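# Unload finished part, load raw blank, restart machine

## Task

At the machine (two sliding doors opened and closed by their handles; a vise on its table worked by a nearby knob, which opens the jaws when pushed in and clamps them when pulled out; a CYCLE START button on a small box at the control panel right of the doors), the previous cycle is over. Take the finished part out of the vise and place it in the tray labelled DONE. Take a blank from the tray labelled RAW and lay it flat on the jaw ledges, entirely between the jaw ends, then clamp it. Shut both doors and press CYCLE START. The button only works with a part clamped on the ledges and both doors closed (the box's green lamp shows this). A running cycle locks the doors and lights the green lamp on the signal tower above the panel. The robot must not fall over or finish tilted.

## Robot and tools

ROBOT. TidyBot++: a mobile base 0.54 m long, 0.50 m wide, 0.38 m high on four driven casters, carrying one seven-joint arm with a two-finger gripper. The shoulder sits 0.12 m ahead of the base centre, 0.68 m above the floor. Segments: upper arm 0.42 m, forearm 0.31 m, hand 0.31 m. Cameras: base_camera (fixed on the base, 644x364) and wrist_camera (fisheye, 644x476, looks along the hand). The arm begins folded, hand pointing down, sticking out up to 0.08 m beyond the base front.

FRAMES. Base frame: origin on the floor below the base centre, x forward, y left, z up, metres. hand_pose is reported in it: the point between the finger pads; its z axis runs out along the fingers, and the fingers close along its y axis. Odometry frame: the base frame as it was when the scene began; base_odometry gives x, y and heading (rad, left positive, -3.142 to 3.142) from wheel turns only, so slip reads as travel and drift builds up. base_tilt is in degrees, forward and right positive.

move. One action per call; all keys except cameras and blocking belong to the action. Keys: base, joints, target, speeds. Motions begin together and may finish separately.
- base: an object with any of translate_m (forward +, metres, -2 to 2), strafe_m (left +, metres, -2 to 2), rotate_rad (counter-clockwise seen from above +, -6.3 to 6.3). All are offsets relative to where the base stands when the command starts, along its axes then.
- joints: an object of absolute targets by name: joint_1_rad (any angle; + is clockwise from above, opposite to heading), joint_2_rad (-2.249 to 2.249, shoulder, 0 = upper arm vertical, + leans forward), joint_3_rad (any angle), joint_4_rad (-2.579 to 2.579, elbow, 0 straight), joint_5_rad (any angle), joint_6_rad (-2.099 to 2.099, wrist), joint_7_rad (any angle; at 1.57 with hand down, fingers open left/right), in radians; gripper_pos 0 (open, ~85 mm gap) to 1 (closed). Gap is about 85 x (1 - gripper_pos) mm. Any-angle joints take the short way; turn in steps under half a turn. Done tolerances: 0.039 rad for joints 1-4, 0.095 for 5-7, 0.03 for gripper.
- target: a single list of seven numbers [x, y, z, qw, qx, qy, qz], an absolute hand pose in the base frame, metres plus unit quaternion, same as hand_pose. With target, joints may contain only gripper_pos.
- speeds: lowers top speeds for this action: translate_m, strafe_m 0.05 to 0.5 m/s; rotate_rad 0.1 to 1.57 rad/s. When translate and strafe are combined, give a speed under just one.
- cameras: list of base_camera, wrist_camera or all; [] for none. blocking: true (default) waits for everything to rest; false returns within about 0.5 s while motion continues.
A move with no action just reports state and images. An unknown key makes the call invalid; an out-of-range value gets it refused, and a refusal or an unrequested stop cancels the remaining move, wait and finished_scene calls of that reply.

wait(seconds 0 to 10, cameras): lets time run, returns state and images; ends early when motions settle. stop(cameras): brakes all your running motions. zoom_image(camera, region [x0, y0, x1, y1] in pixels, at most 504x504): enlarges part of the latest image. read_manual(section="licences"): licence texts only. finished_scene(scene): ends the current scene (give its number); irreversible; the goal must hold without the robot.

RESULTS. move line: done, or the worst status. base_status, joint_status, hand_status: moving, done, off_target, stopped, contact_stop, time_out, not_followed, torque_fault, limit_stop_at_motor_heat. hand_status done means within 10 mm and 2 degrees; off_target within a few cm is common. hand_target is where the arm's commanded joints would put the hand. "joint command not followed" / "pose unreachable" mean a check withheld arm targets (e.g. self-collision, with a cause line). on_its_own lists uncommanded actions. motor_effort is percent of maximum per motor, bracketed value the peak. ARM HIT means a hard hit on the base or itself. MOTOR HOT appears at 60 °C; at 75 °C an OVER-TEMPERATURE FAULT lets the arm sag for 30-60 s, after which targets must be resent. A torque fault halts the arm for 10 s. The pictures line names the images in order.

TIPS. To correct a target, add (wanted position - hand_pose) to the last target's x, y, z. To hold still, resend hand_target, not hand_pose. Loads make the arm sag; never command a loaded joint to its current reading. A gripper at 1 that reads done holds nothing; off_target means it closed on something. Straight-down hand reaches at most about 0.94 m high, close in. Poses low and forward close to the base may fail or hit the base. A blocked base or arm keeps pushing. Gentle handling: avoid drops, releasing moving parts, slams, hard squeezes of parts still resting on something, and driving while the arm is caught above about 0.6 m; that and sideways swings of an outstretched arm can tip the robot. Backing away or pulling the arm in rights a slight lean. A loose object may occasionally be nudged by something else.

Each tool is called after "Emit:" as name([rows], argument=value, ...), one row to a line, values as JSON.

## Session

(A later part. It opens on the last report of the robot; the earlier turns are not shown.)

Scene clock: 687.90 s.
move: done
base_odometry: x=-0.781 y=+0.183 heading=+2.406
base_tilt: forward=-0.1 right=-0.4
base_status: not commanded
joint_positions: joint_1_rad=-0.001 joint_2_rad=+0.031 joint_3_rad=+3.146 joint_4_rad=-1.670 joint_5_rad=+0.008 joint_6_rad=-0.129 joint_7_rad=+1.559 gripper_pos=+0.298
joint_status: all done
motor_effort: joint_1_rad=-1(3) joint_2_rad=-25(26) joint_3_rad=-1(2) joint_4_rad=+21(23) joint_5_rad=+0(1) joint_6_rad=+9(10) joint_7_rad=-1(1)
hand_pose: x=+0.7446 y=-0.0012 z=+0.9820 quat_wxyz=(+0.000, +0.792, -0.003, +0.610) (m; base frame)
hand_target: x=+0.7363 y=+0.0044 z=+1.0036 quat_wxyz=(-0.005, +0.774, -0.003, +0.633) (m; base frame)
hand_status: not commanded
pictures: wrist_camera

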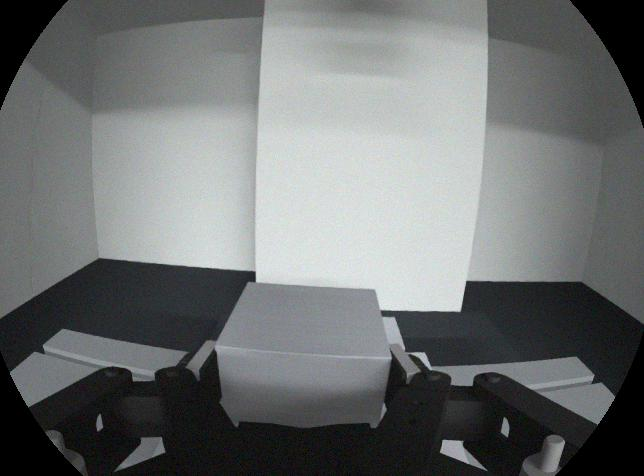

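Emit:
move(joints={"joint_2_rad":0.0,"joint_4_rad":-1.56,"joint_6_rad":-0.20}, cameras=["wrist_camera"])

Emit:
move(base={"translate_m":-0.012}, speeds={"translate_m":0.05}, cameras=["wrist_camera"])

Emit:
move(joints={"joint_2_rad":0.0,"joint_4_rad":-1.63,"joint_6_rad":-0.125}, cameras=["wrist_camera"])

Scene clock: 710.73 s.
move: off_target
base_odometry: x=-0.781 y=+0.183 heading=+2.406
base_tilt: forward=-0.1 right=-0.4
base_status: not commanded
joint_positions: joint_1_rad=-0.001 joint_2_rad=+0.032 joint_3_rad=+3.146 joint_4_rad=-1.602 joint_5_rad=+0.008 joint_6_rad=-0.204 joint_7_rad=+1.559 gripper_pos=+0.298
joint_status: joint_4_rad off_target (ended at -1.602, target -1.560); the others done
motor_effort: joint_1_rad=+0(1) joint_2_rad=-28(30) joint_3_rad=+0(1) joint_4_rad=+26(27) joint_5_rad=+0(1) joint_6_rad=+13(14) joint_7_rad=+0(1)
hand_pose: x=+0.7466 y=-0.0014 z=+1.0001 quat_wxyz=(+0.001, +0.795, -0.003, +0.606) (m; base frame)
hand_target: x=+0.7391 y=+0.0045 z=+1.0474 quat_wxyz=(-0.005, +0.771, -0.003, +0.637) (m; base frame)
hand_status: not commanded
pictures: wrist_camera

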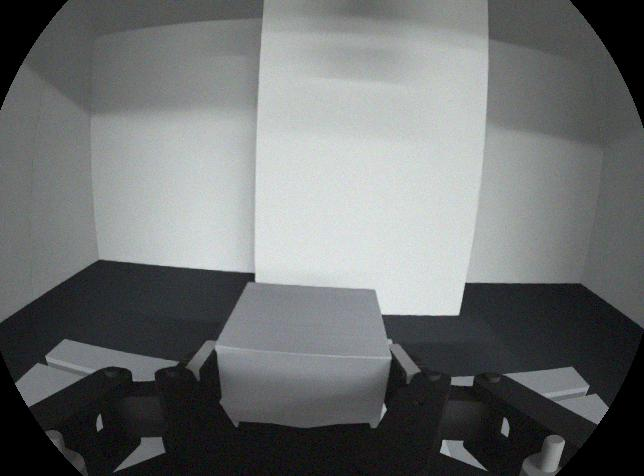

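Scene clock: 711.40 s.
move: done
base_odometry: x=-0.772 y=+0.174 heading=+2.406
base_tilt: forward=-0.1 right=-0.4
base_status: done
joint_positions: joint_1_rad=-0.001 joint_2_rad=+0.032 joint_3_rad=+3.146 joint_4_rad=-1.601 joint_5_rad=+0.008 joint_6_rad=-0.204 joint_7_rad=+1.559 gripper_pos=+0.298
joint_status: not commanded
motor_effort: joint_1_rad=+0(1) joint_2_rad=-27(32) joint_3_rad=+0(1) joint_4_rad=+26(27) joint_5_rad=+0(1) joint_6_rad=+13(13) joint_7_rad=-1(1)
hand_pose: x=+0.7466 y=-0.0014 z=+1.0005 quat_wxyz=(+0.001, +0.795, -0.003, +0.607) (m; base frame)
hand_target: x=+0.7391 y=+0.0045 z=+1.0474 quat_wxyz=(-0.005, +0.771, -0.003, +0.637) (m; base frame)
hand_status: not commanded
pictures: wrist_camera

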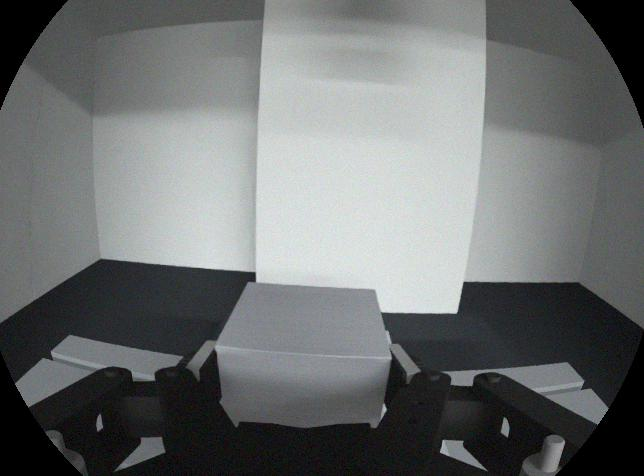

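Scene clock: 712.20 s.
move: done
base_odometry: x=-0.772 y=+0.174 heading=+2.406
base_tilt: forward=-0.1 right=-0.4
base_status: not commanded
joint_positions: joint_1_rad=-0.001 joint_2_rad=+0.032 joint_3_rad=+3.146 joint_4_rad=-1.641 joint_5_rad=+0.008 joint_6_rad=-0.185 joint_7_rad=+1.559 gripper_pos=+0.298
joint_status: all done
motor_effort: joint_1_rad=+0(1) joint_2_rad=-27(29) joint_3_rad=+0(0) joint_4_rad=+24(26) joint_5_rad=+1(1) joint_6_rad=+11(13) joint_7_rad=+0(1)
hand_pose: x=+0.7438 y=-0.0014 z=+0.9823 quat_wxyz=(+0.001, +0.801, -0.003, +0.599) (m; base frame)
hand_target: x=+0.7388 y=+0.0045 z=+1.0270 quat_wxyz=(-0.005, +0.769, -0.003, +0.639) (m; base frame)
hand_status: not commanded
pictures: wrist_camera

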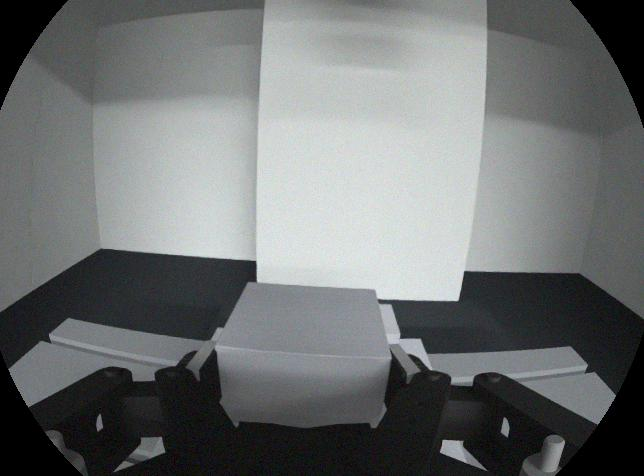

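Emit:
move(joints={"joint_2_rad":0.0,"joint_4_rad":-1.68,"joint_6_rad":-0.10}, cameras=["wrist_camera"])

Scene clock: 726.07 s.
move: done
base_odometry: x=-0.772 y=+0.174 heading=+2.406
base_tilt: forward=-0.1 right=-0.4
base_status: not commanded
joint_positions: joint_1_rad=-0.001 joint_2_rad=+0.028 joint_3_rad=+3.146 joint_4_rad=-1.663 joint_5_rad=+0.008 joint_6_rad=-0.149 joint_7_rad=+1.559 gripper_pos=+0.298
joint_status: all done
motor_effort: joint_1_rad=-1(1) joint_2_rad=-23(27) joint_3_rad=-1(1) joint_4_rad=+21(24) joint_5_rad=+0(1) joint_6_rad=+9(11) joint_7_rad=+0(1)
hand_pose: x=+0.7429 y=-0.0013 z=+0.9820 quat_wxyz=(+0.000, +0.796, -0.003, +0.606) (m; base frame)
hand_target: x=+0.7360 y=+0.0044 z=+1.0037 quat_wxyz=(-0.005, +0.777, -0.003, +0.629) (m; base frame)
hand_status: not commanded
pictures: wrist_camera

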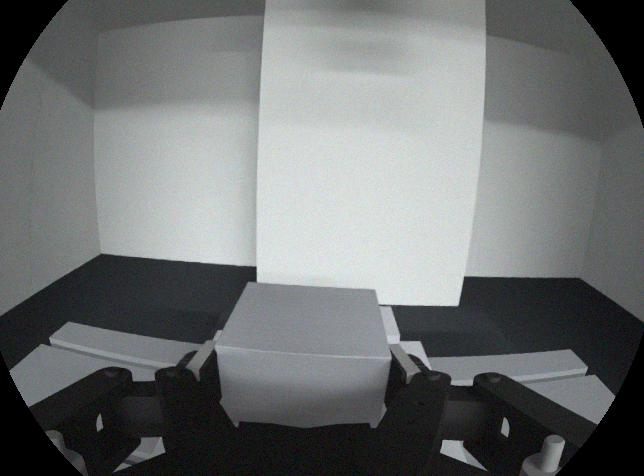

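Emit:
zoom_image(camera="wrist_camera", region=[180, 260, 460, 470])

Scaled by 1.800.

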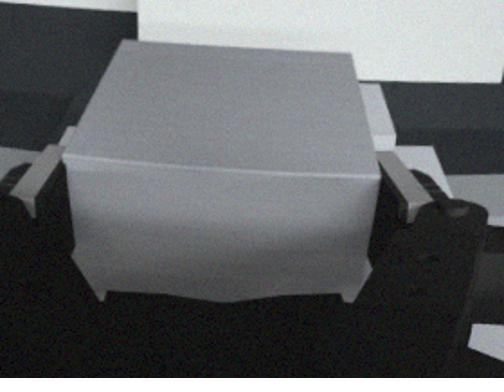

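Emit:
move(joints={"gripper_pos":0.2}, cameras=["wrist_camera"])

Emit:
move(joints={"gripper_pos":0.0}, cameras=[])

Emit:
move(joints={"joint_2_rad":0.0,"joint_4_rad":-1.50,"joint_6_rad":-0.32}, cameras=["wrist_camera"])

Scene clock: 778.03 s.
move: done
base_odometry: x=-0.772 y=+0.174 heading=+2.406
base_tilt: forward=-0.1 right=-0.4
base_status: not commanded
joint_positions: joint_1_rad=-0.001 joint_2_rad=+0.023 joint_3_rad=+3.146 joint_4_rad=-1.664 joint_5_rad=+0.008 joint_6_rad=-0.149 joint_7_rad=+1.559 gripper_pos=+0.200
joint_status: all done
motor_effort: joint_1_rad=-1(2) joint_2_rad=-23(26) joint_3_rad=+0(2) joint_4_rad=+21(22) joint_5_rad=+0(1) joint_6_rad=+8(9) joint_7_rad=+0(1)
hand_pose: x=+0.7413 y=-0.0013 z=+0.9845 quat_wxyz=(+0.000, +0.794, -0.003, +0.607) (m; base frame)
hand_target: x=+0.7360 y=+0.0044 z=+1.0037 quat_wxyz=(-0.005, +0.777, -0.003, +0.629) (m; base frame)
hand_status: not commanded
pictures: wrist_camera

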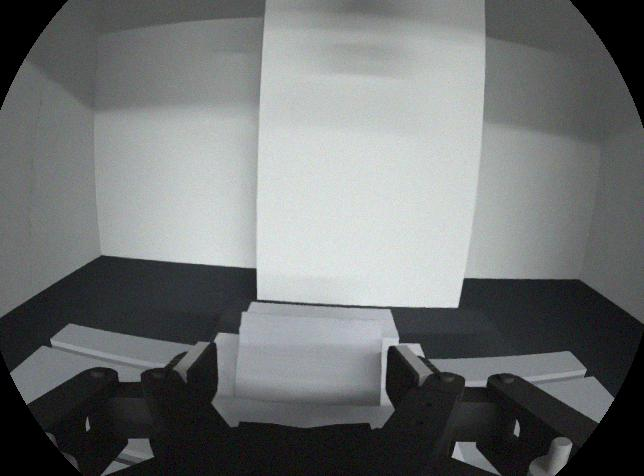

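Scene clock: 778.67 s.
move: done
base_odometry: x=-0.772 y=+0.174 heading=+2.406
base_tilt: forward=-0.1 right=-0.4
base_status: not commanded
joint_positions: joint_1_rad=-0.001 joint_2_rad=+0.023 joint_3_rad=+3.146 joint_4_rad=-1.664 joint_5_rad=+0.008 joint_6_rad=-0.149 joint_7_rad=+1.559 gripper_pos=+0.000
joint_status: all done
motor_effort: joint_1_rad=+0(1) joint_2_rad=-23(23) joint_3_rad=+0(0) joint_4_rad=+21(21) joint_5_rad=+0(0) joint_6_rad=+8(9) joint_7_rad=+0(1)
hand_pose: x=+0.7413 y=-0.0013 z=+0.9845 quat_wxyz=(+0.000, +0.794, -0.003, +0.607) (m; base frame)
hand_target: x=+0.7360 y=+0.0044 z=+1.0037 quat_wxyz=(-0.005, +0.777, -0.003, +0.629) (m; base frame)
hand_status: not commanded
pictures: none
No camera images: "cameras" was empty.

Scene clock: 779.80 s.
move: done
base_odometry: x=-0.772 y=+0.174 heading=+2.406
base_tilt: forward=-0.1 right=-0.4
base_status: not commanded
joint_positions: joint_1_rad=-0.001 joint_2_rad=+0.017 joint_3_rad=+3.146 joint_4_rad=-1.514 joint_5_rad=+0.008 joint_6_rad=-0.280 joint_7_rad=+1.559 gripper_pos=+0.000
joint_status: all done
motor_effort: joint_1_rad=+0(1) joint_2_rad=-22(24) joint_3_rad=+0(0) joint_4_rad=+21(22) joint_5_rad=+0(1) joint_6_rad=+9(10) joint_7_rad=+0(1)
hand_pose: x=+0.7428 y=-0.0016 z=+1.0405 quat_wxyz=(+0.001, +0.787, -0.004, +0.617) (m; base frame)
hand_target: x=+0.7342 y=+0.0044 z=+1.0480 quat_wxyz=(-0.005, +0.789, -0.003, +0.614) (m; base frame)
hand_status: not commanded
pictures: wrist_camera

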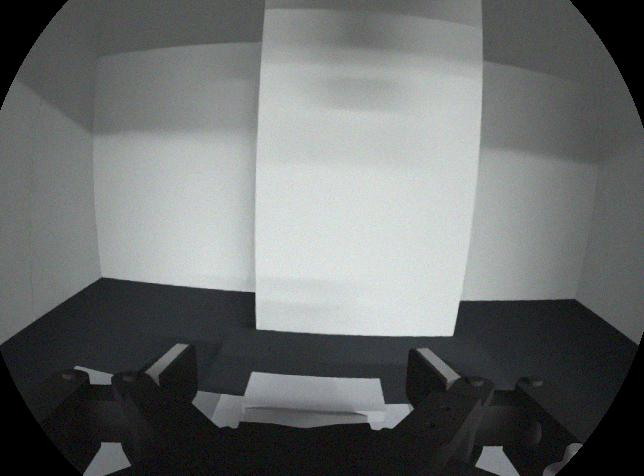

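Emit:
move(joints={"joint_2_rad":-0.1,"joint_4_rad":-1.2,"joint_6_rad":-1.1}, cameras=["wrist_camera"])

Emit:
zoom_image(camera="wrist_camera", region=[180, 200, 460, 410])

Scene clock: 787.40 s.
move: done
base_odometry: x=-0.772 y=+0.174 heading=+2.406
base_tilt: forward=-0.1 right=-0.4
base_status: not commanded
joint_positions: joint_1_rad=-0.001 joint_2_rad=-0.092 joint_3_rad=+3.146 joint_4_rad=-1.215 joint_5_rad=+0.008 joint_6_rad=-1.058 joint_7_rad=+1.559 gripper_pos=+0.000
joint_status: all done
motor_effort: joint_1_rad=+0(1) joint_2_rad=-15(25) joint_3_rad=+0(1) joint_4_rad=+18(23) joint_5_rad=+1(1) joint_6_rad=+8(9) joint_7_rad=+0(1)
hand_pose: x=+0.6188 y=-0.0028 z=+1.0588 quat_wxyz=(+0.002, +0.887, -0.007, +0.462) (m; base frame)
hand_target: x=+0.6088 y=+0.0038 z=+1.0599 quat_wxyz=(-0.004, +0.891, -0.003, +0.454) (m; base frame)
hand_status: not commanded
pictures: wrist_camera

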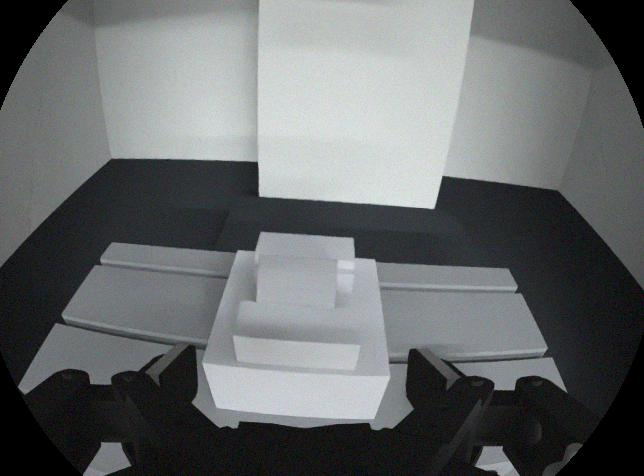

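Scaled by 1.800.

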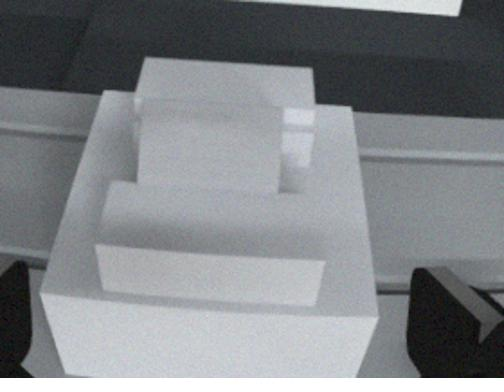

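Emit:
move(joints={"joint_2_rad":0.01,"joint_4_rad":-1.50,"joint_6_rad":-0.32}, cameras=[])

Emit:
move(joints={"joint_2_rad":0.02,"joint_4_rad":-1.66,"joint_6_rad":-0.15}, cameras=["wrist_camera"])

Emit:
zoom_image(camera="wrist_camera", region=[180, 260, 460, 470])

Scene clock: 807.07 s.
move: done
base_odometry: x=-0.772 y=+0.174 heading=+2.406
base_tilt: forward=-0.1 right=-0.4
base_status: not commanded
joint_positions: joint_1_rad=-0.001 joint_2_rad=+0.017 joint_3_rad=+3.146 joint_4_rad=-1.487 joint_5_rad=+0.008 joint_6_rad=-0.378 joint_7_rad=+1.559 gripper_pos=+0.000
joint_status: all done
motor_effort: joint_1_rad=+0(1) joint_2_rad=-23(26) joint_3_rad=+0(0) joint_4_rad=+21(23) joint_5_rad=+0(1) joint_6_rad=+8(10) joint_7_rad=-1(1)
hand_pose: x=+0.7362 y=-0.0018 z=+1.0286 quat_wxyz=(+0.001, +0.808, -0.004, +0.589) (m; base frame)
hand_target: x=+0.7379 y=+0.0044 z=+1.0419 quat_wxyz=(-0.005, +0.793, -0.003, +0.610) (m; base frame)
hand_status: not commanded
pictures: none
No camera images: "cameras" was empty.

Scene clock: 808.43 s.
move: done
base_odometry: x=-0.772 y=+0.174 heading=+2.406
base_tilt: forward=-0.1 right=-0.4
base_status: not commanded
joint_positions: joint_1_rad=-0.001 joint_2_rad=+0.021 joint_3_rad=+3.146 joint_4_rad=-1.645 joint_5_rad=+0.008 joint_6_rad=-0.207 joint_7_rad=+1.559 gripper_pos=+0.000
joint_status: all done
motor_effort: joint_1_rad=+0(1) joint_2_rad=-22(24) joint_3_rad=+0(0) joint_4_rad=+21(22) joint_5_rad=+0(1) joint_6_rad=+8(9) joint_7_rad=+0(1)
hand_pose: x=+0.7378 y=-0.0014 z=+0.9801 quat_wxyz=(+0.001, +0.805, -0.003, +0.593) (m; base frame)
hand_target: x=+0.7408 y=+0.0045 z=+0.9885 quat_wxyz=(-0.005, +0.793, -0.003, +0.610) (m; base frame)
hand_status: not commanded
pictures: wrist_camera

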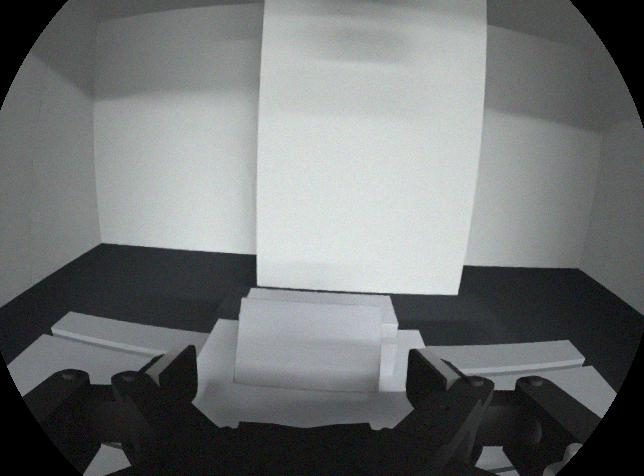

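Scaled by 1.800.

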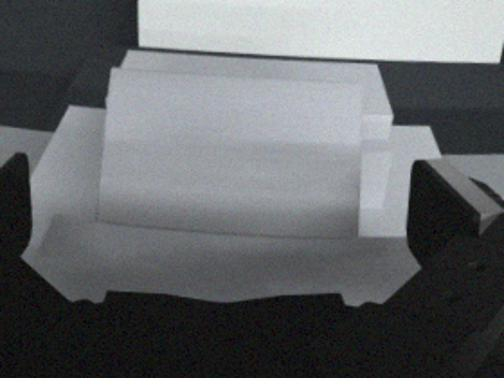

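Emit:
move(joints={"gripper_pos":0.3}, cameras=["wrist_camera"])

Emit:
move(joints={"gripper_pos":0.45}, cameras=["wrist_camera"])

Scene clock: 830.33 s.
move: done
base_odometry: x=-0.772 y=+0.174 heading=+2.406
base_tilt: forward=-0.1 right=-0.4
base_status: not commanded
joint_positions: joint_1_rad=-0.001 joint_2_rad=+0.021 joint_3_rad=+3.146 joint_4_rad=-1.645 joint_5_rad=+0.008 joint_6_rad=-0.205 joint_7_rad=+1.559 gripper_pos=+0.300
joint_status: all done
motor_effort: joint_1_rad=+0(1) joint_2_rad=-22(24) joint_3_rad=+0(0) joint_4_rad=+21(21) joint_5_rad=+0(1) joint_6_rad=+8(9) joint_7_rad=+0(0)
hand_pose: x=+0.7381 y=-0.0014 z=+0.9808 quat_wxyz=(+0.001, +0.805, -0.003, +0.594) (m; base frame)
hand_target: x=+0.7408 y=+0.0045 z=+0.9885 quat_wxyz=(-0.005, +0.793, -0.003, +0.610) (m; base frame)
hand_status: not commanded
pictures: wrist_camera

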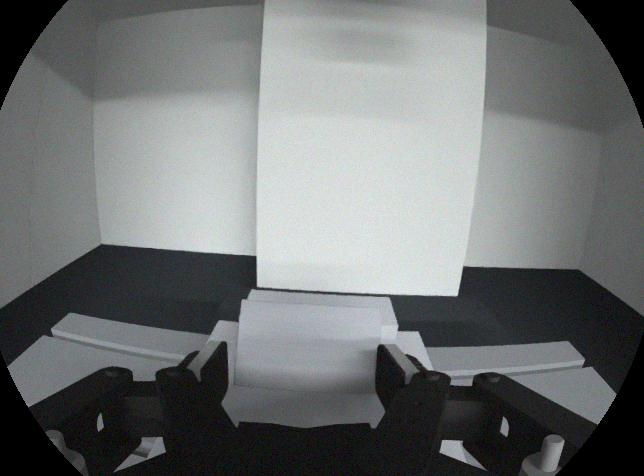

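Scene clock: 830.90 s.
move: done
base_odometry: x=-0.772 y=+0.174 heading=+2.406
base_tilt: forward=-0.1 right=-0.4
base_status: not commanded
joint_positions: joint_1_rad=-0.001 joint_2_rad=+0.021 joint_3_rad=+3.146 joint_4_rad=-1.645 joint_5_rad=+0.008 joint_6_rad=-0.205 joint_7_rad=+1.559 gripper_pos=+0.450
joint_status: all done
motor_effort: joint_1_rad=+0(1) joint_2_rad=-23(23) joint_3_rad=+0(0) joint_4_rad=+21(21) joint_5_rad=+0(0) joint_6_rad=+8(9) joint_7_rad=+0(0)
hand_pose: x=+0.7381 y=-0.0014 z=+0.9808 quat_wxyz=(+0.001, +0.805, -0.003, +0.594) (m; base frame)
hand_target: x=+0.7408 y=+0.0045 z=+0.9885 quat_wxyz=(-0.005, +0.793, -0.003, +0.610) (m; base frame)
hand_status: not commanded
pictures: wrist_camera

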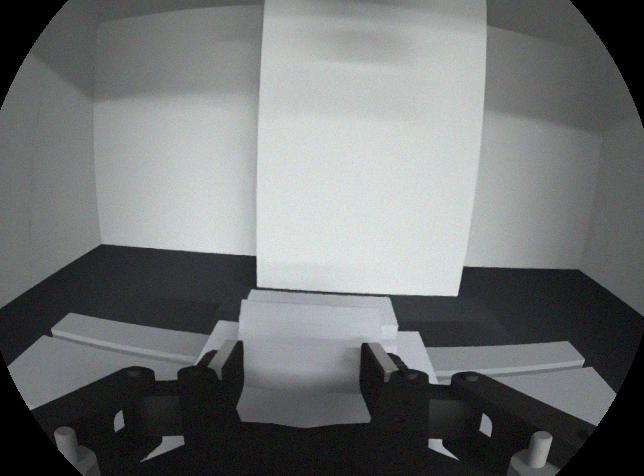

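Emit:
move(joints={"gripper_pos":0}, cameras=[])

Emit:
move(base={"translate_m":0.02,"strafe_m":-0.002}, speeds={"translate_m":0.05}, cameras=["wrist_camera"])

Emit:
move(joints={"gripper_pos":0.3}, cameras=["wrist_camera"])

Scene clock: 845.83 s.
move: done
base_odometry: x=-0.772 y=+0.174 heading=+2.406
base_tilt: forward=-0.1 right=-0.4
base_status: not commanded
joint_positions: joint_1_rad=-0.001 joint_2_rad=+0.021 joint_3_rad=+3.146 joint_4_rad=-1.645 joint_5_rad=+0.008 joint_6_rad=-0.205 joint_7_rad=+1.559 gripper_pos=+0.000
joint_status: all done
motor_effort: joint_1_rad=+0(1) joint_2_rad=-22(24) joint_3_rad=+0(0) joint_4_rad=+21(21) joint_5_rad=+0(1) joint_6_rad=+9(9) joint_7_rad=+0(1)
hand_pose: x=+0.7381 y=-0.0014 z=+0.9808 quat_wxyz=(+0.001, +0.805, -0.003, +0.594) (m; base frame)
hand_target: x=+0.7408 y=+0.0045 z=+0.9885 quat_wxyz=(-0.005, +0.793, -0.003, +0.610) (m; base frame)
hand_status: not commanded
pictures: none
No camera images: "cameras" was empty.

Scene clock: 846.70 s.
move: done
base_odometry: x=-0.786 y=+0.189 heading=+2.406
base_tilt: forward=-0.1 right=-0.4
base_status: done
joint_positions: joint_1_rad=-0.001 joint_2_rad=+0.023 joint_3_rad=+3.146 joint_4_rad=-1.645 joint_5_rad=+0.008 joint_6_rad=-0.204 joint_7_rad=+1.559 gripper_pos=+0.000
joint_status: not commanded
motor_effort: joint_1_rad=+0(1) joint_2_rad=-23(26) joint_3_rad=+0(1) joint_4_rad=+21(21) joint_5_rad=+0(0) joint_6_rad=+8(9) joint_7_rad=+0(1)
hand_pose: x=+0.7388 y=-0.0014 z=+0.9797 quat_wxyz=(+0.001, +0.805, -0.003, +0.593) (m; base frame)
hand_target: x=+0.7408 y=+0.0045 z=+0.9885 quat_wxyz=(-0.005, +0.793, -0.003, +0.610) (m; base frame)
hand_status: not commanded
pictures: wrist_camera

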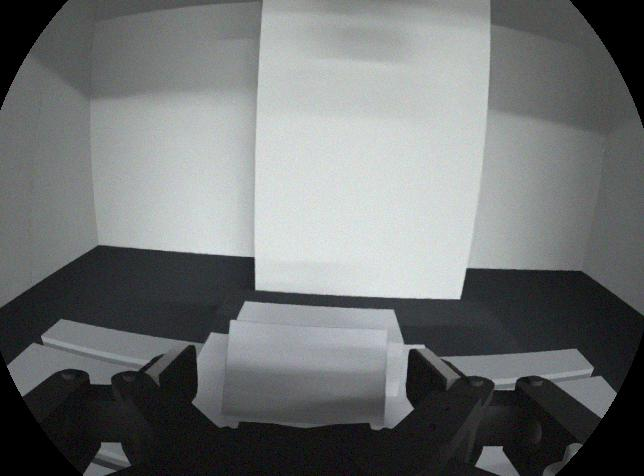

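Scene clock: 847.40 s.
move: done
base_odometry: x=-0.786 y=+0.189 heading=+2.406
base_tilt: forward=-0.1 right=-0.4
base_status: not commanded
joint_positions: joint_1_rad=+0.000 joint_2_rad=+0.021 joint_3_rad=+3.146 joint_4_rad=-1.647 joint_5_rad=+0.008 joint_6_rad=-0.203 joint_7_rad=+1.559 gripper_pos=+0.288
joint_status: all done
motor_effort: joint_1_rad=-1(4) joint_2_rad=-21(23) joint_3_rad=-1(3) joint_4_rad=+21(23) joint_5_rad=+0(1) joint_6_rad=+8(11) joint_7_rad=+0(1)
hand_pose: x=+0.7380 y=-0.0019 z=+0.9800 quat_wxyz=(+0.001, +0.805, -0.004, +0.593) (m; base frame)
hand_target: x=+0.7408 y=+0.0045 z=+0.9885 quat_wxyz=(-0.005, +0.793, -0.003, +0.610) (m; base frame)
hand_status: not commanded
pictures: wrist_camera

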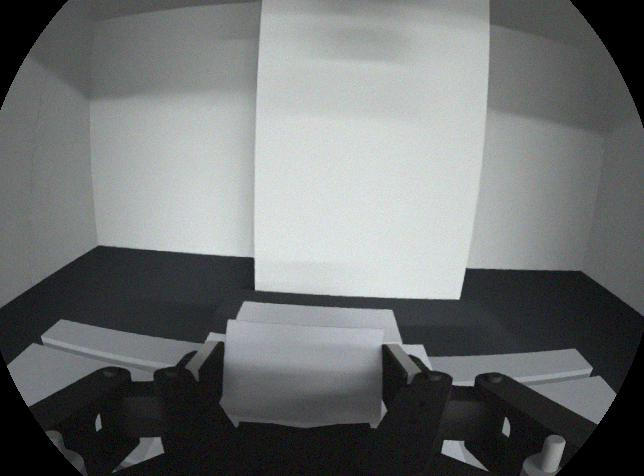

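Emit:
move(joints={"gripper_pos":0.5}, cameras=[])

Emit:
move(joints={"joint_2_rad":0.01,"joint_4_rad":-1.58,"joint_6_rad":-0.23,"gripper_pos":0.8}, cameras=[])

Emit:
move(joints={"joint_2_rad":0.0,"joint_4_rad":-1.40,"joint_6_rad":-0.41}, cameras=["wrist_camera"])

Emit:
zoom_image(camera="wrist_camera", region=[180, 260, 460, 470])

Scene clock: 854.80 s.
move: off_target
base_odometry: x=-0.786 y=+0.189 heading=+2.406
base_tilt: forward=-0.1 right=-0.4
base_status: not commanded
joint_positions: joint_1_rad=+0.000 joint_2_rad=+0.019 joint_3_rad=+3.146 joint_4_rad=-1.648 joint_5_rad=+0.008 joint_6_rad=-0.203 joint_7_rad=+1.559 gripper_pos=+0.314
joint_status: gripper_pos off_target (ended at +0.314, target +0.500)
motor_effort: joint_1_rad=-1(2) joint_2_rad=-21(22) joint_3_rad=-1(1) joint_4_rad=+21(22) joint_5_rad=+0(1) joint_6_rad=+9(10) joint_7_rad=+0(1)
hand_pose: x=+0.7375 y=-0.0019 z=+0.9802 quat_wxyz=(+0.001, +0.805, -0.004, +0.594) (m; base frame)
hand_target: x=+0.7408 y=+0.0045 z=+0.9885 quat_wxyz=(-0.005, +0.793, -0.003, +0.610) (m; base frame)
hand_status: not commanded
pictures: none
No camera images: "cameras" was empty.

Scene clock: 855.67 s.
move: off_target
base_odometry: x=-0.786 y=+0.189 heading=+2.406
base_tilt: forward=-0.1 right=-0.4
base_status: not commanded
joint_positions: joint_1_rad=+0.000 joint_2_rad=+0.024 joint_3_rad=+3.146 joint_4_rad=-1.620 joint_5_rad=+0.008 joint_6_rad=-0.243 joint_7_rad=+1.559 gripper_pos=+0.314
joint_status: joint_4_rad off_target (ended at -1.620, target -1.580); gripper_pos off_target (ended at +0.314, target +0.800); the others done
motor_effort: joint_1_rad=+0(2) joint_2_rad=-26(26) joint_3_rad=+1(1) joint_4_rad=+25(26) joint_5_rad=+1(1) joint_6_rad=+12(13) joint_7_rad=+0(0)
hand_pose: x=+0.7384 y=-0.0018 z=+0.9826 quat_wxyz=(+0.001, +0.810, -0.004, +0.587) (m; base frame)
hand_target: x=+0.7392 y=+0.0045 z=+1.0198 quat_wxyz=(-0.005, +0.789, -0.003, +0.614) (m; base frame)
hand_status: not commanded
pictures: none
No camera images: "cameras" was empty.

Scene clock: 857.10 s.
move: done
base_odometry: x=-0.786 y=+0.189 heading=+2.406
base_tilt: forward=-0.1 right=-0.4
base_status: not commanded
joint_positions: joint_1_rad=+0.000 joint_2_rad=+0.032 joint_3_rad=+3.146 joint_4_rad=-1.436 joint_5_rad=+0.008 joint_6_rad=-0.401 joint_7_rad=+1.559 gripper_pos=+0.314
joint_status: all done
motor_effort: joint_1_rad=+0(1) joint_2_rad=-28(30) joint_3_rad=+0(1) joint_4_rad=+26(29) joint_5_rad=+0(1) joint_6_rad=+13(15) joint_7_rad=+0(1)
hand_pose: x=+0.7428 y=-0.0022 z=+1.0430 quat_wxyz=(+0.001, +0.804, -0.004, +0.594) (m; base frame)
hand_target: x=+0.7312 y=+0.0044 z=+1.0823 quat_wxyz=(-0.005, +0.786, -0.003, +0.618) (m; base frame)
hand_status: not commanded
pictures: wrist_camera

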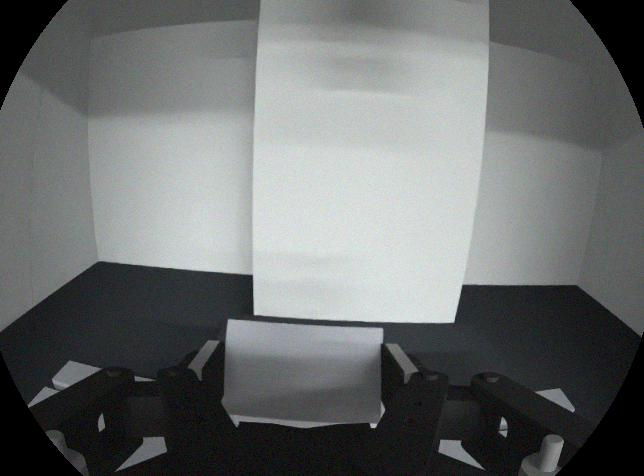

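Scaled by 1.800.

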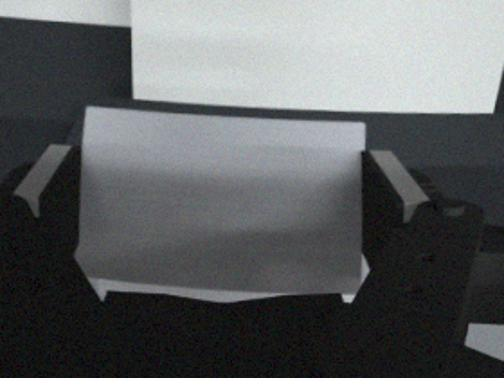

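Emit:
move(base={"translate_m":-0.7}, cameras=[])

Emit:
move(base={"rotate_rad":-3.142}, joints={"joint_2_rad":0.08,"joint_4_rad":-0.92,"joint_6_rad":-1.1}, cameras=[])

Emit:
move(base={"translate_m":0.25,"strafe_m":-0.153}, cameras=["wrist_camera"])

Scene clock: 890.67 s.
move: done
base_odometry: x=-0.267 y=-0.280 heading=+2.407
base_tilt: forward=-0.1 right=-0.4
base_status: done
joint_positions: joint_1_rad=-0.001 joint_2_rad=+0.029 joint_3_rad=+3.146 joint_4_rad=-1.435 joint_5_rad=+0.008 joint_6_rad=-0.410 joint_7_rad=+1.559 gripper_pos=+0.314
joint_status: not commanded
motor_effort: joint_1_rad=+0(2) joint_2_rad=-28(32) joint_3_rad=+0(2) joint_4_rad=+25(27) joint_5_rad=+0(1) joint_6_rad=+12(13) joint_7_rad=+0(1)
hand_pose: x=+0.7407 y=-0.0016 z=+1.0432 quat_wxyz=(+0.001, +0.806, -0.004, +0.592) (m; base frame)
hand_target: x=+0.7312 y=+0.0044 z=+1.0823 quat_wxyz=(-0.005, +0.786, -0.003, +0.618) (m; base frame)
hand_status: not commanded
pictures: none
No camera images: "cameras" was empty.

Scene clock: 894.17 s.
move: off_target
base_odometry: x=-0.267 y=-0.280 heading=-0.735
base_tilt: forward=-0.1 right=-0.4
base_status: done
joint_positions: joint_1_rad=-0.001 joint_2_rad=+0.125 joint_3_rad=+3.144 joint_4_rad=-0.963 joint_5_rad=+0.008 joint_6_rad=-1.087 joint_7_rad=+1.559 gripper_pos=+0.314
joint_status: joint_2_rad off_target (ended at +0.125, target +0.080); joint_4_rad off_target (ended at -0.963, target -0.920); the others done
motor_effort: joint_1_rad=+0(4) joint_2_rad=-29(35) joint_3_rad=+0(3) joint_4_rad=+23(27) joint_5_rad=+0(2) joint_6_rad=+11(14) joint_7_rad=+0(1)
hand_pose: x=+0.7060 y=-0.0012 z=+1.0689 quat_wxyz=(+0.002, +0.885, -0.005, +0.465) (m; base frame)
hand_target: x=+0.6858 y=+0.0042 z=+1.1139 quat_wxyz=(-0.004, +0.867, -0.003, +0.498) (m; base frame)
hand_status: not commanded
pictures: none
No camera images: "cameras" was empty.

Scene clock: 896.07 s.
move: done
base_odometry: x=-0.184 y=-0.562 heading=-0.736
base_tilt: forward=-0.1 right=-0.4
base_status: done
joint_positions: joint_1_rad=-0.002 joint_2_rad=+0.122 joint_3_rad=+3.144 joint_4_rad=-0.959 joint_5_rad=+0.008 joint_6_rad=-1.091 joint_7_rad=+1.559 gripper_pos=+0.314
joint_status: not commanded
motor_effort: joint_1_rad=+0(3) joint_2_rad=-28(32) joint_3_rad=+0(2) joint_4_rad=+23(24) joint_5_rad=+1(2) joint_6_rad=+10(12) joint_7_rad=+0(1)
hand_pose: x=+0.7043 y=-0.0009 z=+1.0712 quat_wxyz=(+0.001, +0.885, -0.005, +0.466) (m; base frame)
hand_target: x=+0.6858 y=+0.0042 z=+1.1139 quat_wxyz=(-0.004, +0.867, -0.003, +0.498) (m; base frame)
hand_status: not commanded
pictures: wrist_camera

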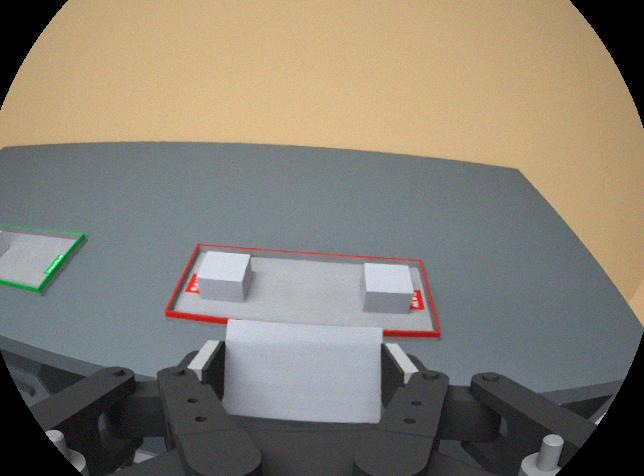

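Emit:
move(base={"translate_m":0.31,"strafe_m":0.006}, joints={"joint_2_rad":-0.02,"joint_4_rad":-1.55,"joint_6_rad":-0.58}, cameras=["wrist_camera"])

Scene clock: 913.47 s.
move: off_target
base_odometry: x=+0.050 y=-0.766 heading=-0.736
base_tilt: forward=-0.1 right=-0.4
base_status: done
joint_positions: joint_1_rad=-0.002 joint_2_rad=+0.024 joint_3_rad=+3.144 joint_4_rad=-1.556 joint_5_rad=+0.008 joint_6_rad=-0.660 joint_7_rad=+1.559 gripper_pos=+0.314
joint_status: joint_2_rad off_target (ended at +0.024, target -0.020); the others done
motor_effort: joint_1_rad=-1(1) joint_2_rad=-26(34) joint_3_rad=+0(1) joint_4_rad=+24(26) joint_5_rad=+0(1) joint_6_rad=+10(12) joint_7_rad=+0(1)
hand_pose: x=+0.6876 y=-0.0004 z=+0.9063 quat_wxyz=(+0.001, +0.900, -0.004, +0.435) (m; base frame)
hand_target: x=+0.6918 y=+0.0042 z=+0.9555 quat_wxyz=(-0.004, +0.870, -0.003, +0.493) (m; base frame)
hand_status: not commanded
pictures: wrist_camera

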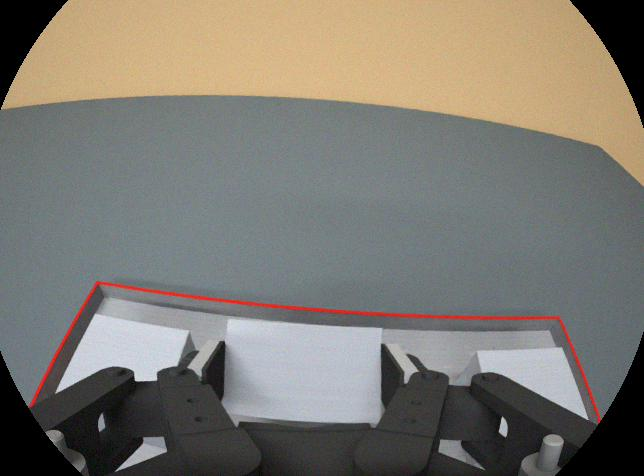

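Emit:
move(joints={"joint_2_rad":0.39,"joint_4_rad":-0.50,"joint_6_rad":-1.96}, cameras=["wrist_camera"])

Scene clock: 934.47 s.
move: done
base_odometry: x=+0.050 y=-0.766 heading=-0.736
base_tilt: forward=-0.1 right=-0.4
base_status: not commanded
joint_positions: joint_1_rad=-0.002 joint_2_rad=+0.405 joint_3_rad=+3.144 joint_4_rad=-0.533 joint_5_rad=+0.008 joint_6_rad=-1.921 joint_7_rad=+1.559 gripper_pos=+0.314
joint_status: all done
motor_effort: joint_1_rad=+0(1) joint_2_rad=-34(35) joint_3_rad=+0(0) joint_4_rad=+17(26) joint_5_rad=+1(1) joint_6_rad=+4(11) joint_7_rad=+0(1)
hand_pose: x=+0.6250 y=-0.0008 z=+0.9554 quat_wxyz=(+0.003, +0.990, -0.008, +0.141) (m; base frame)
hand_target: x=+0.6127 y=+0.0038 z=+0.9707 quat_wxyz=(-0.001, +0.989, -0.003, +0.145) (m; base frame)
hand_status: not commanded
pictures: wrist_camera

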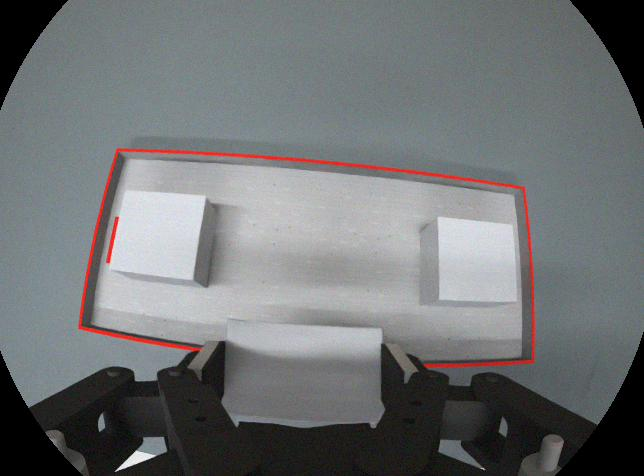

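Emit:
move(base={"translate_m":0.075}, speeds={"translate_m":0.1}, cameras=[])

Emit:
move(joints={"joint_2_rad":0.385,"joint_4_rad":-0.71,"joint_6_rad":-1.84}, cameras=["wrist_camera"])

Scene clock: 948.50 s.
move: done
base_odometry: x=+0.106 y=-0.816 heading=-0.736
base_tilt: forward=-0.1 right=-0.4
base_status: done
joint_positions: joint_1_rad=-0.002 joint_2_rad=+0.421 joint_3_rad=+3.144 joint_4_rad=-0.531 joint_5_rad=+0.008 joint_6_rad=-1.930 joint_7_rad=+1.559 gripper_pos=+0.314
joint_status: not commanded
motor_effort: joint_1_rad=-1(2) joint_2_rad=-35(37) joint_3_rad=+0(1) joint_4_rad=+17(18) joint_5_rad=+1(1) joint_6_rad=+4(5) joint_7_rad=+0(1)
hand_pose: x=+0.6267 y=-0.0008 z=+0.9474 quat_wxyz=(+0.003, +0.992, -0.008, +0.129) (m; base frame)
hand_target: x=+0.6127 y=+0.0038 z=+0.9707 quat_wxyz=(-0.001, +0.989, -0.003, +0.145) (m; base frame)
hand_status: not commanded
pictures: none
No camera images: "cameras" was empty.

Scene clock: 949.93 s.
move: done
base_odometry: x=+0.106 y=-0.816 heading=-0.736
base_tilt: forward=-0.1 right=-0.4
base_status: not commanded
joint_positions: joint_1_rad=-0.002 joint_2_rad=+0.415 joint_3_rad=+3.144 joint_4_rad=-0.703 joint_5_rad=+0.008 joint_6_rad=-1.887 joint_7_rad=+1.559 gripper_pos=+0.314
joint_status: all done
motor_effort: joint_1_rad=+0(1) joint_2_rad=-35(37) joint_3_rad=+0(0) joint_4_rad=+17(19) joint_5_rad=+1(1) joint_6_rad=+2(4) joint_7_rad=+0(1)
hand_pose: x=+0.6138 y=-0.0009 z=+0.8960 quat_wxyz=(+0.004, +0.998, -0.007, +0.068) (m; base frame)
hand_target: x=+0.6203 y=+0.0039 z=+0.9111 quat_wxyz=(-0.001, +0.995, -0.003, +0.103) (m; base frame)
hand_status: not commanded
pictures: wrist_camera

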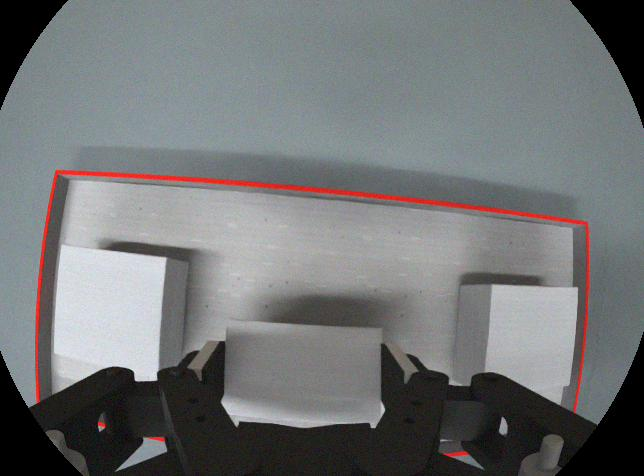

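Emit:
move(joints={"joint_2_rad":0.40,"joint_4_rad":-0.73,"joint_6_rad":-1.82}, base={"translate_m":0.02}, cameras=["wrist_camera"])

Scene clock: 992.00 s.
move: done
base_odometry: x=+0.121 y=-0.830 heading=-0.736
base_tilt: forward=-0.1 right=-0.4
base_status: done
joint_positions: joint_1_rad=-0.002 joint_2_rad=+0.409 joint_3_rad=+3.144 joint_4_rad=-0.716 joint_5_rad=+0.008 joint_6_rad=-1.876 joint_7_rad=+1.559 gripper_pos=+0.314
joint_status: all done
motor_effort: joint_1_rad=-1(1) joint_2_rad=-30(35) joint_3_rad=-1(1) joint_4_rad=+16(17) joint_5_rad=+1(1) joint_6_rad=+3(7) joint_7_rad=+0(1)
hand_pose: x=+0.6137 y=-0.0009 z=+0.8955 quat_wxyz=(+0.004, +0.997, -0.007, +0.071) (m; base frame)
hand_target: x=+0.6264 y=+0.0039 z=+0.8979 quat_wxyz=(-0.001, +0.995, -0.003, +0.096) (m; base frame)
hand_status: not commanded
pictures: wrist_camera

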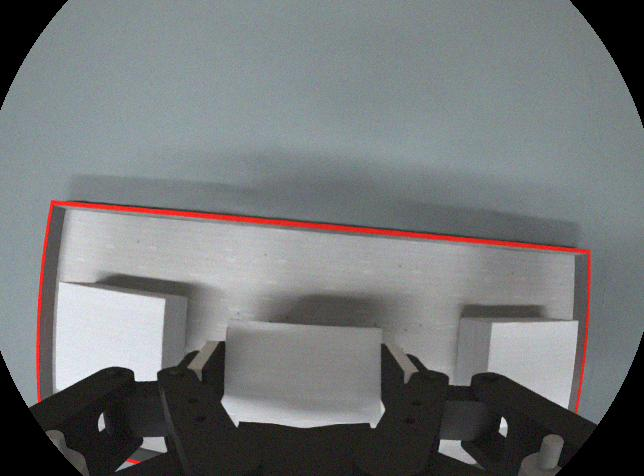

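Emit:
move(joints={"joint_2_rad":0.44,"joint_4_rad":-0.74,"joint_6_rad":-1.77}, cameras=[])

Emit:
move(joints={"joint_2_rad":0.47,"joint_4_rad":-0.75,"joint_6_rad":-1.73}, cameras=["wrist_camera"])

Scene clock: 1002.37 s.
move: done
base_odometry: x=+0.121 y=-0.829 heading=-0.736
base_tilt: forward=-0.1 right=-0.4
base_status: not commanded
joint_positions: joint_1_rad=-0.002 joint_2_rad=+0.412 joint_3_rad=+3.144 joint_4_rad=-0.718 joint_5_rad=+0.008 joint_6_rad=-1.836 joint_7_rad=+1.559 gripper_pos=+0.314
joint_status: all done
motor_effort: joint_1_rad=-1(1) joint_2_rad=-26(31) joint_3_rad=+0(1) joint_4_rad=+14(15) joint_5_rad=+1(1) joint_6_rad=+5(7) joint_7_rad=-1(1)
hand_pose: x=+0.6263 y=-0.0010 z=+0.8949 quat_wxyz=(+0.004, +0.996, -0.007, +0.088) (m; base frame)
hand_target: x=+0.6481 y=+0.0040 z=+0.8766 quat_wxyz=(-0.001, +0.995, -0.003, +0.096) (m; base frame)
hand_status: not commanded
pictures: none
No camera images: "cameras" was empty.

Scene clock: 1003.13 s.
move: off_target
base_odometry: x=+0.121 y=-0.829 heading=-0.736
base_tilt: forward=-0.1 right=-0.4
base_status: not commanded
joint_positions: joint_1_rad=-0.002 joint_2_rad=+0.417 joint_3_rad=+3.144 joint_4_rad=-0.719 joint_5_rad=+0.008 joint_6_rad=-1.800 joint_7_rad=+1.559 gripper_pos=+0.314
joint_status: joint_2_rad off_target (ended at +0.417, target +0.470); the others done
motor_effort: joint_1_rad=-1(2) joint_2_rad=-20(26) joint_3_rad=+0(1) joint_4_rad=+12(14) joint_5_rad=+0(1) joint_6_rad=+6(9) joint_7_rad=-1(1)
hand_pose: x=+0.6379 y=-0.0010 z=+0.8944 quat_wxyz=(+0.004, +0.995, -0.007, +0.103) (m; base frame)
hand_target: x=+0.6640 y=+0.0041 z=+0.8594 quat_wxyz=(-0.001, +0.995, -0.003, +0.096) (m; base frame)
hand_status: not commanded
pictures: wrist_camera

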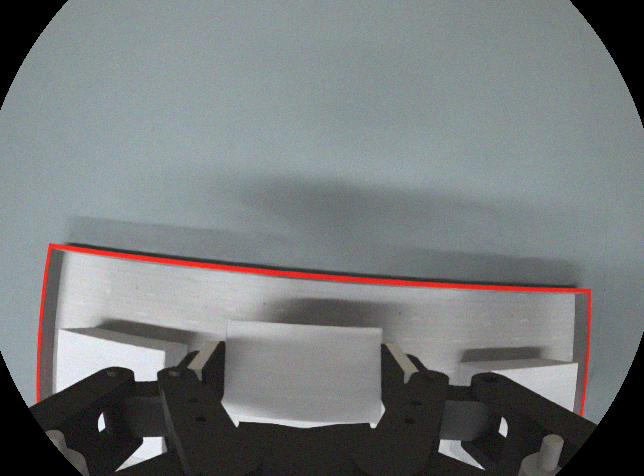

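Emit:
move(joints={"joint_2_rad":0.42,"joint_4_rad":-0.72,"joint_6_rad":-1.86}, cameras=[])

Emit:
move(joints={"gripper_pos":0.2}, cameras=["wrist_camera"])

Scene clock: 1009.30 s.
move: done
base_odometry: x=+0.121 y=-0.829 heading=-0.736
base_tilt: forward=-0.1 right=-0.4
base_status: not commanded
joint_positions: joint_1_rad=-0.002 joint_2_rad=+0.417 joint_3_rad=+3.144 joint_4_rad=-0.715 joint_5_rad=+0.008 joint_6_rad=-1.816 joint_7_rad=+1.559 gripper_pos=+0.314
joint_status: all done
motor_effort: joint_1_rad=-1(1) joint_2_rad=-28(31) joint_3_rad=-1(1) joint_4_rad=+13(14) joint_5_rad=+1(1) joint_6_rad=+0(6) joint_7_rad=+0(1)
hand_pose: x=+0.6338 y=-0.0010 z=+0.8946 quat_wxyz=(+0.004, +0.995, -0.007, +0.097) (m; base frame)
hand_target: x=+0.6201 y=+0.0039 z=+0.8891 quat_wxyz=(-0.001, +0.997, -0.003, +0.071) (m; base frame)
hand_status: not commanded
pictures: none
No camera images: "cameras" was empty.

Scene clock: 1010.23 s.
move: done
base_odometry: x=+0.121 y=-0.829 heading=-0.736
base_tilt: forward=-0.1 right=-0.4
base_status: not commanded
joint_positions: joint_1_rad=-0.002 joint_2_rad=+0.427 joint_3_rad=+3.144 joint_4_rad=-0.718 joint_5_rad=+0.008 joint_6_rad=-1.828 joint_7_rad=+1.559 gripper_pos=+0.200
joint_status: all done
motor_effort: joint_1_rad=+0(3) joint_2_rad=-31(33) joint_3_rad=+0(2) joint_4_rad=+15(17) joint_5_rad=+0(1) joint_6_rad=+2(3) joint_7_rad=+0(0)
hand_pose: x=+0.6319 y=-0.0010 z=+0.8876 quat_wxyz=(+0.004, +0.996, -0.007, +0.084) (m; base frame)
hand_target: x=+0.6201 y=+0.0039 z=+0.8891 quat_wxyz=(-0.001, +0.997, -0.003, +0.071) (m; base frame)
hand_status: not commanded
pictures: wrist_camera

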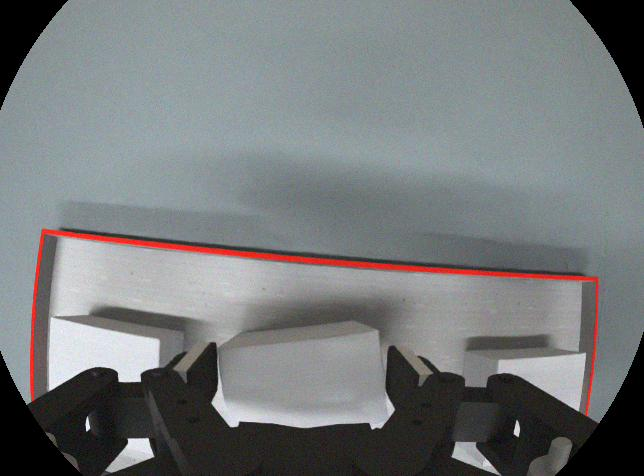

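Emit:
move(joints={"gripper_pos":0}, cameras=[])

Emit:
move(joints={"joint_2_rad":0.12,"joint_4_rad":-0.95,"joint_6_rad":-1.80}, cameras=[])

Emit:
move(base={"translate_m":-0.30}, joints={"joint_2_rad":0.12,"joint_4_rad":-0.95,"joint_6_rad":-1.10}, cameras=["wrist_camera"])

Scene clock: 1018.80 s.
move: done
base_odometry: x=+0.121 y=-0.829 heading=-0.736
base_tilt: forward=-0.1 right=-0.4
base_status: not commanded
joint_positions: joint_1_rad=-0.002 joint_2_rad=+0.427 joint_3_rad=+3.144 joint_4_rad=-0.718 joint_5_rad=+0.008 joint_6_rad=-1.828 joint_7_rad=+1.559 gripper_pos=+0.000
joint_status: all done
motor_effort: joint_1_rad=+0(1) joint_2_rad=-32(33) joint_3_rad=+0(0) joint_4_rad=+16(16) joint_5_rad=+0(1) joint_6_rad=+2(3) joint_7_rad=+0(1)
hand_pose: x=+0.6319 y=-0.0010 z=+0.8876 quat_wxyz=(+0.004, +0.996, -0.007, +0.084) (m; base frame)
hand_target: x=+0.6201 y=+0.0039 z=+0.8891 quat_wxyz=(-0.001, +0.997, -0.003, +0.071) (m; base frame)
hand_status: not commanded
pictures: none
No camera images: "cameras" was empty.

Scene clock: 1020.43 s.
move: done
base_odometry: x=+0.121 y=-0.829 heading=-0.736
base_tilt: forward=-0.1 right=-0.4
base_status: not commanded
joint_positions: joint_1_rad=-0.002 joint_2_rad=+0.124 joint_3_rad=+3.144 joint_4_rad=-0.930 joint_5_rad=+0.008 joint_6_rad=-1.828 joint_7_rad=+1.559 gripper_pos=+0.000
joint_status: all done
motor_effort: joint_1_rad=-1(1) joint_2_rad=-21(34) joint_3_rad=+0(0) joint_4_rad=+15(17) joint_5_rad=+1(1) joint_6_rad=+2(4) joint_7_rad=+0(1)
hand_pose: x=+0.5244 y=-0.0011 z=+0.9537 quat_wxyz=(+0.003, +0.992, -0.007, +0.129) (m; base frame)
hand_target: x=+0.5286 y=+0.0034 z=+0.9506 quat_wxyz=(-0.001, +0.991, -0.003, +0.135) (m; base frame)
hand_status: not commanded
pictures: none
No camera images: "cameras" was empty.

Scene clock: 1022.37 s.
move: done
base_odometry: x=-0.102 y=-0.628 heading=-0.736
base_tilt: forward=-0.1 right=-0.4
base_status: done
joint_positions: joint_1_rad=-0.002 joint_2_rad=+0.122 joint_3_rad=+3.144 joint_4_rad=-0.940 joint_5_rad=+0.008 joint_6_rad=-1.153 joint_7_rad=+1.559 gripper_pos=+0.000
joint_status: all done
motor_effort: joint_1_rad=+0(4) joint_2_rad=-24(27) joint_3_rad=+0(3) joint_4_rad=+18(19) joint_5_rad=+1(1) joint_6_rad=+7(8) joint_7_rad=+0(1)
hand_pose: x=+0.6935 y=-0.0007 z=+1.0660 quat_wxyz=(+0.001, +0.894, -0.005, +0.447) (m; base frame)
hand_target: x=+0.7022 y=+0.0043 z=+1.0749 quat_wxyz=(-0.004, +0.884, -0.003, +0.467) (m; base frame)
hand_status: not commanded
pictures: wrist_camera

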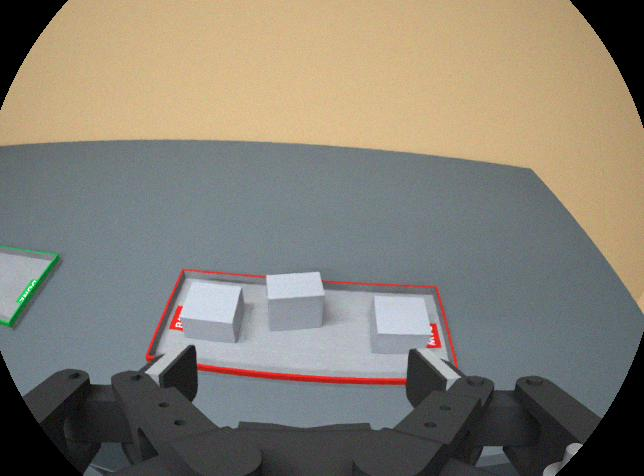

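Emit:
zoom_image(camera="wrist_camera", region=[140, 250, 470, 400])

Scaled by 1.527.

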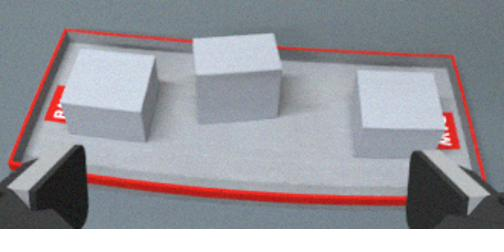

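Emit:
move(base={"strafe_m":-0.105,"translate_m":0.10}, cameras=["wrist_camera"])

Emit:
zoom_image(camera="wrist_camera", region=[200, 250, 420, 440])

Scene clock: 1045.20 s.
move: done
base_odometry: x=-0.098 y=-0.773 heading=-0.736
base_tilt: forward=-0.1 right=-0.4
base_status: done
joint_positions: joint_1_rad=-0.002 joint_2_rad=+0.130 joint_3_rad=+3.144 joint_4_rad=-0.940 joint_5_rad=+0.008 joint_6_rad=-1.151 joint_7_rad=+1.559 gripper_pos=+0.000
joint_status: not commanded
motor_effort: joint_1_rad=-1(3) joint_2_rad=-24(26) joint_3_rad=+0(2) joint_4_rad=+18(19) joint_5_rad=+0(1) joint_6_rad=+7(8) joint_7_rad=+0(1)
hand_pose: x=+0.6973 y=-0.0010 z=+1.0617 quat_wxyz=(+0.002, +0.896, -0.005, +0.444) (m; base frame)
hand_target: x=+0.7022 y=+0.0043 z=+1.0749 quat_wxyz=(-0.004, +0.884, -0.003, +0.467) (m; base frame)
hand_status: not commanded
pictures: wrist_camera

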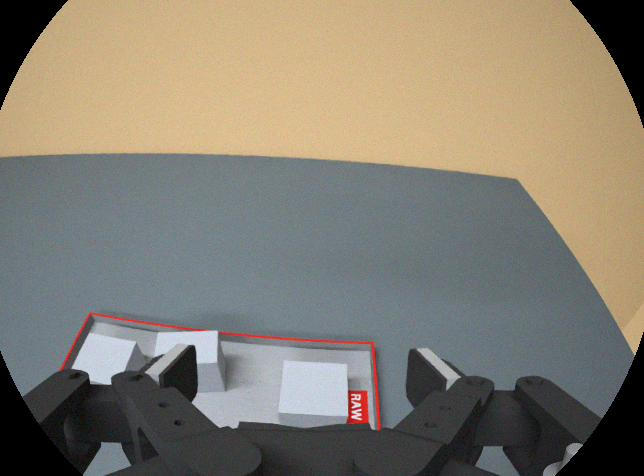

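Scaled by 2.291.

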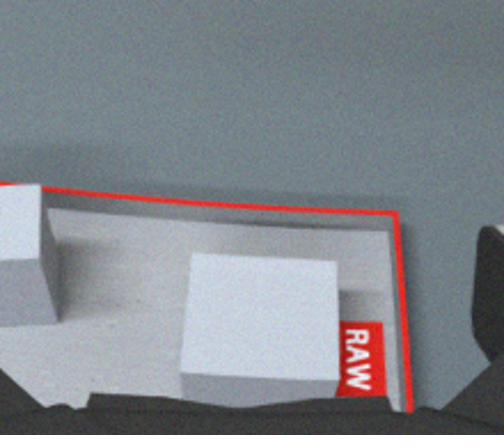

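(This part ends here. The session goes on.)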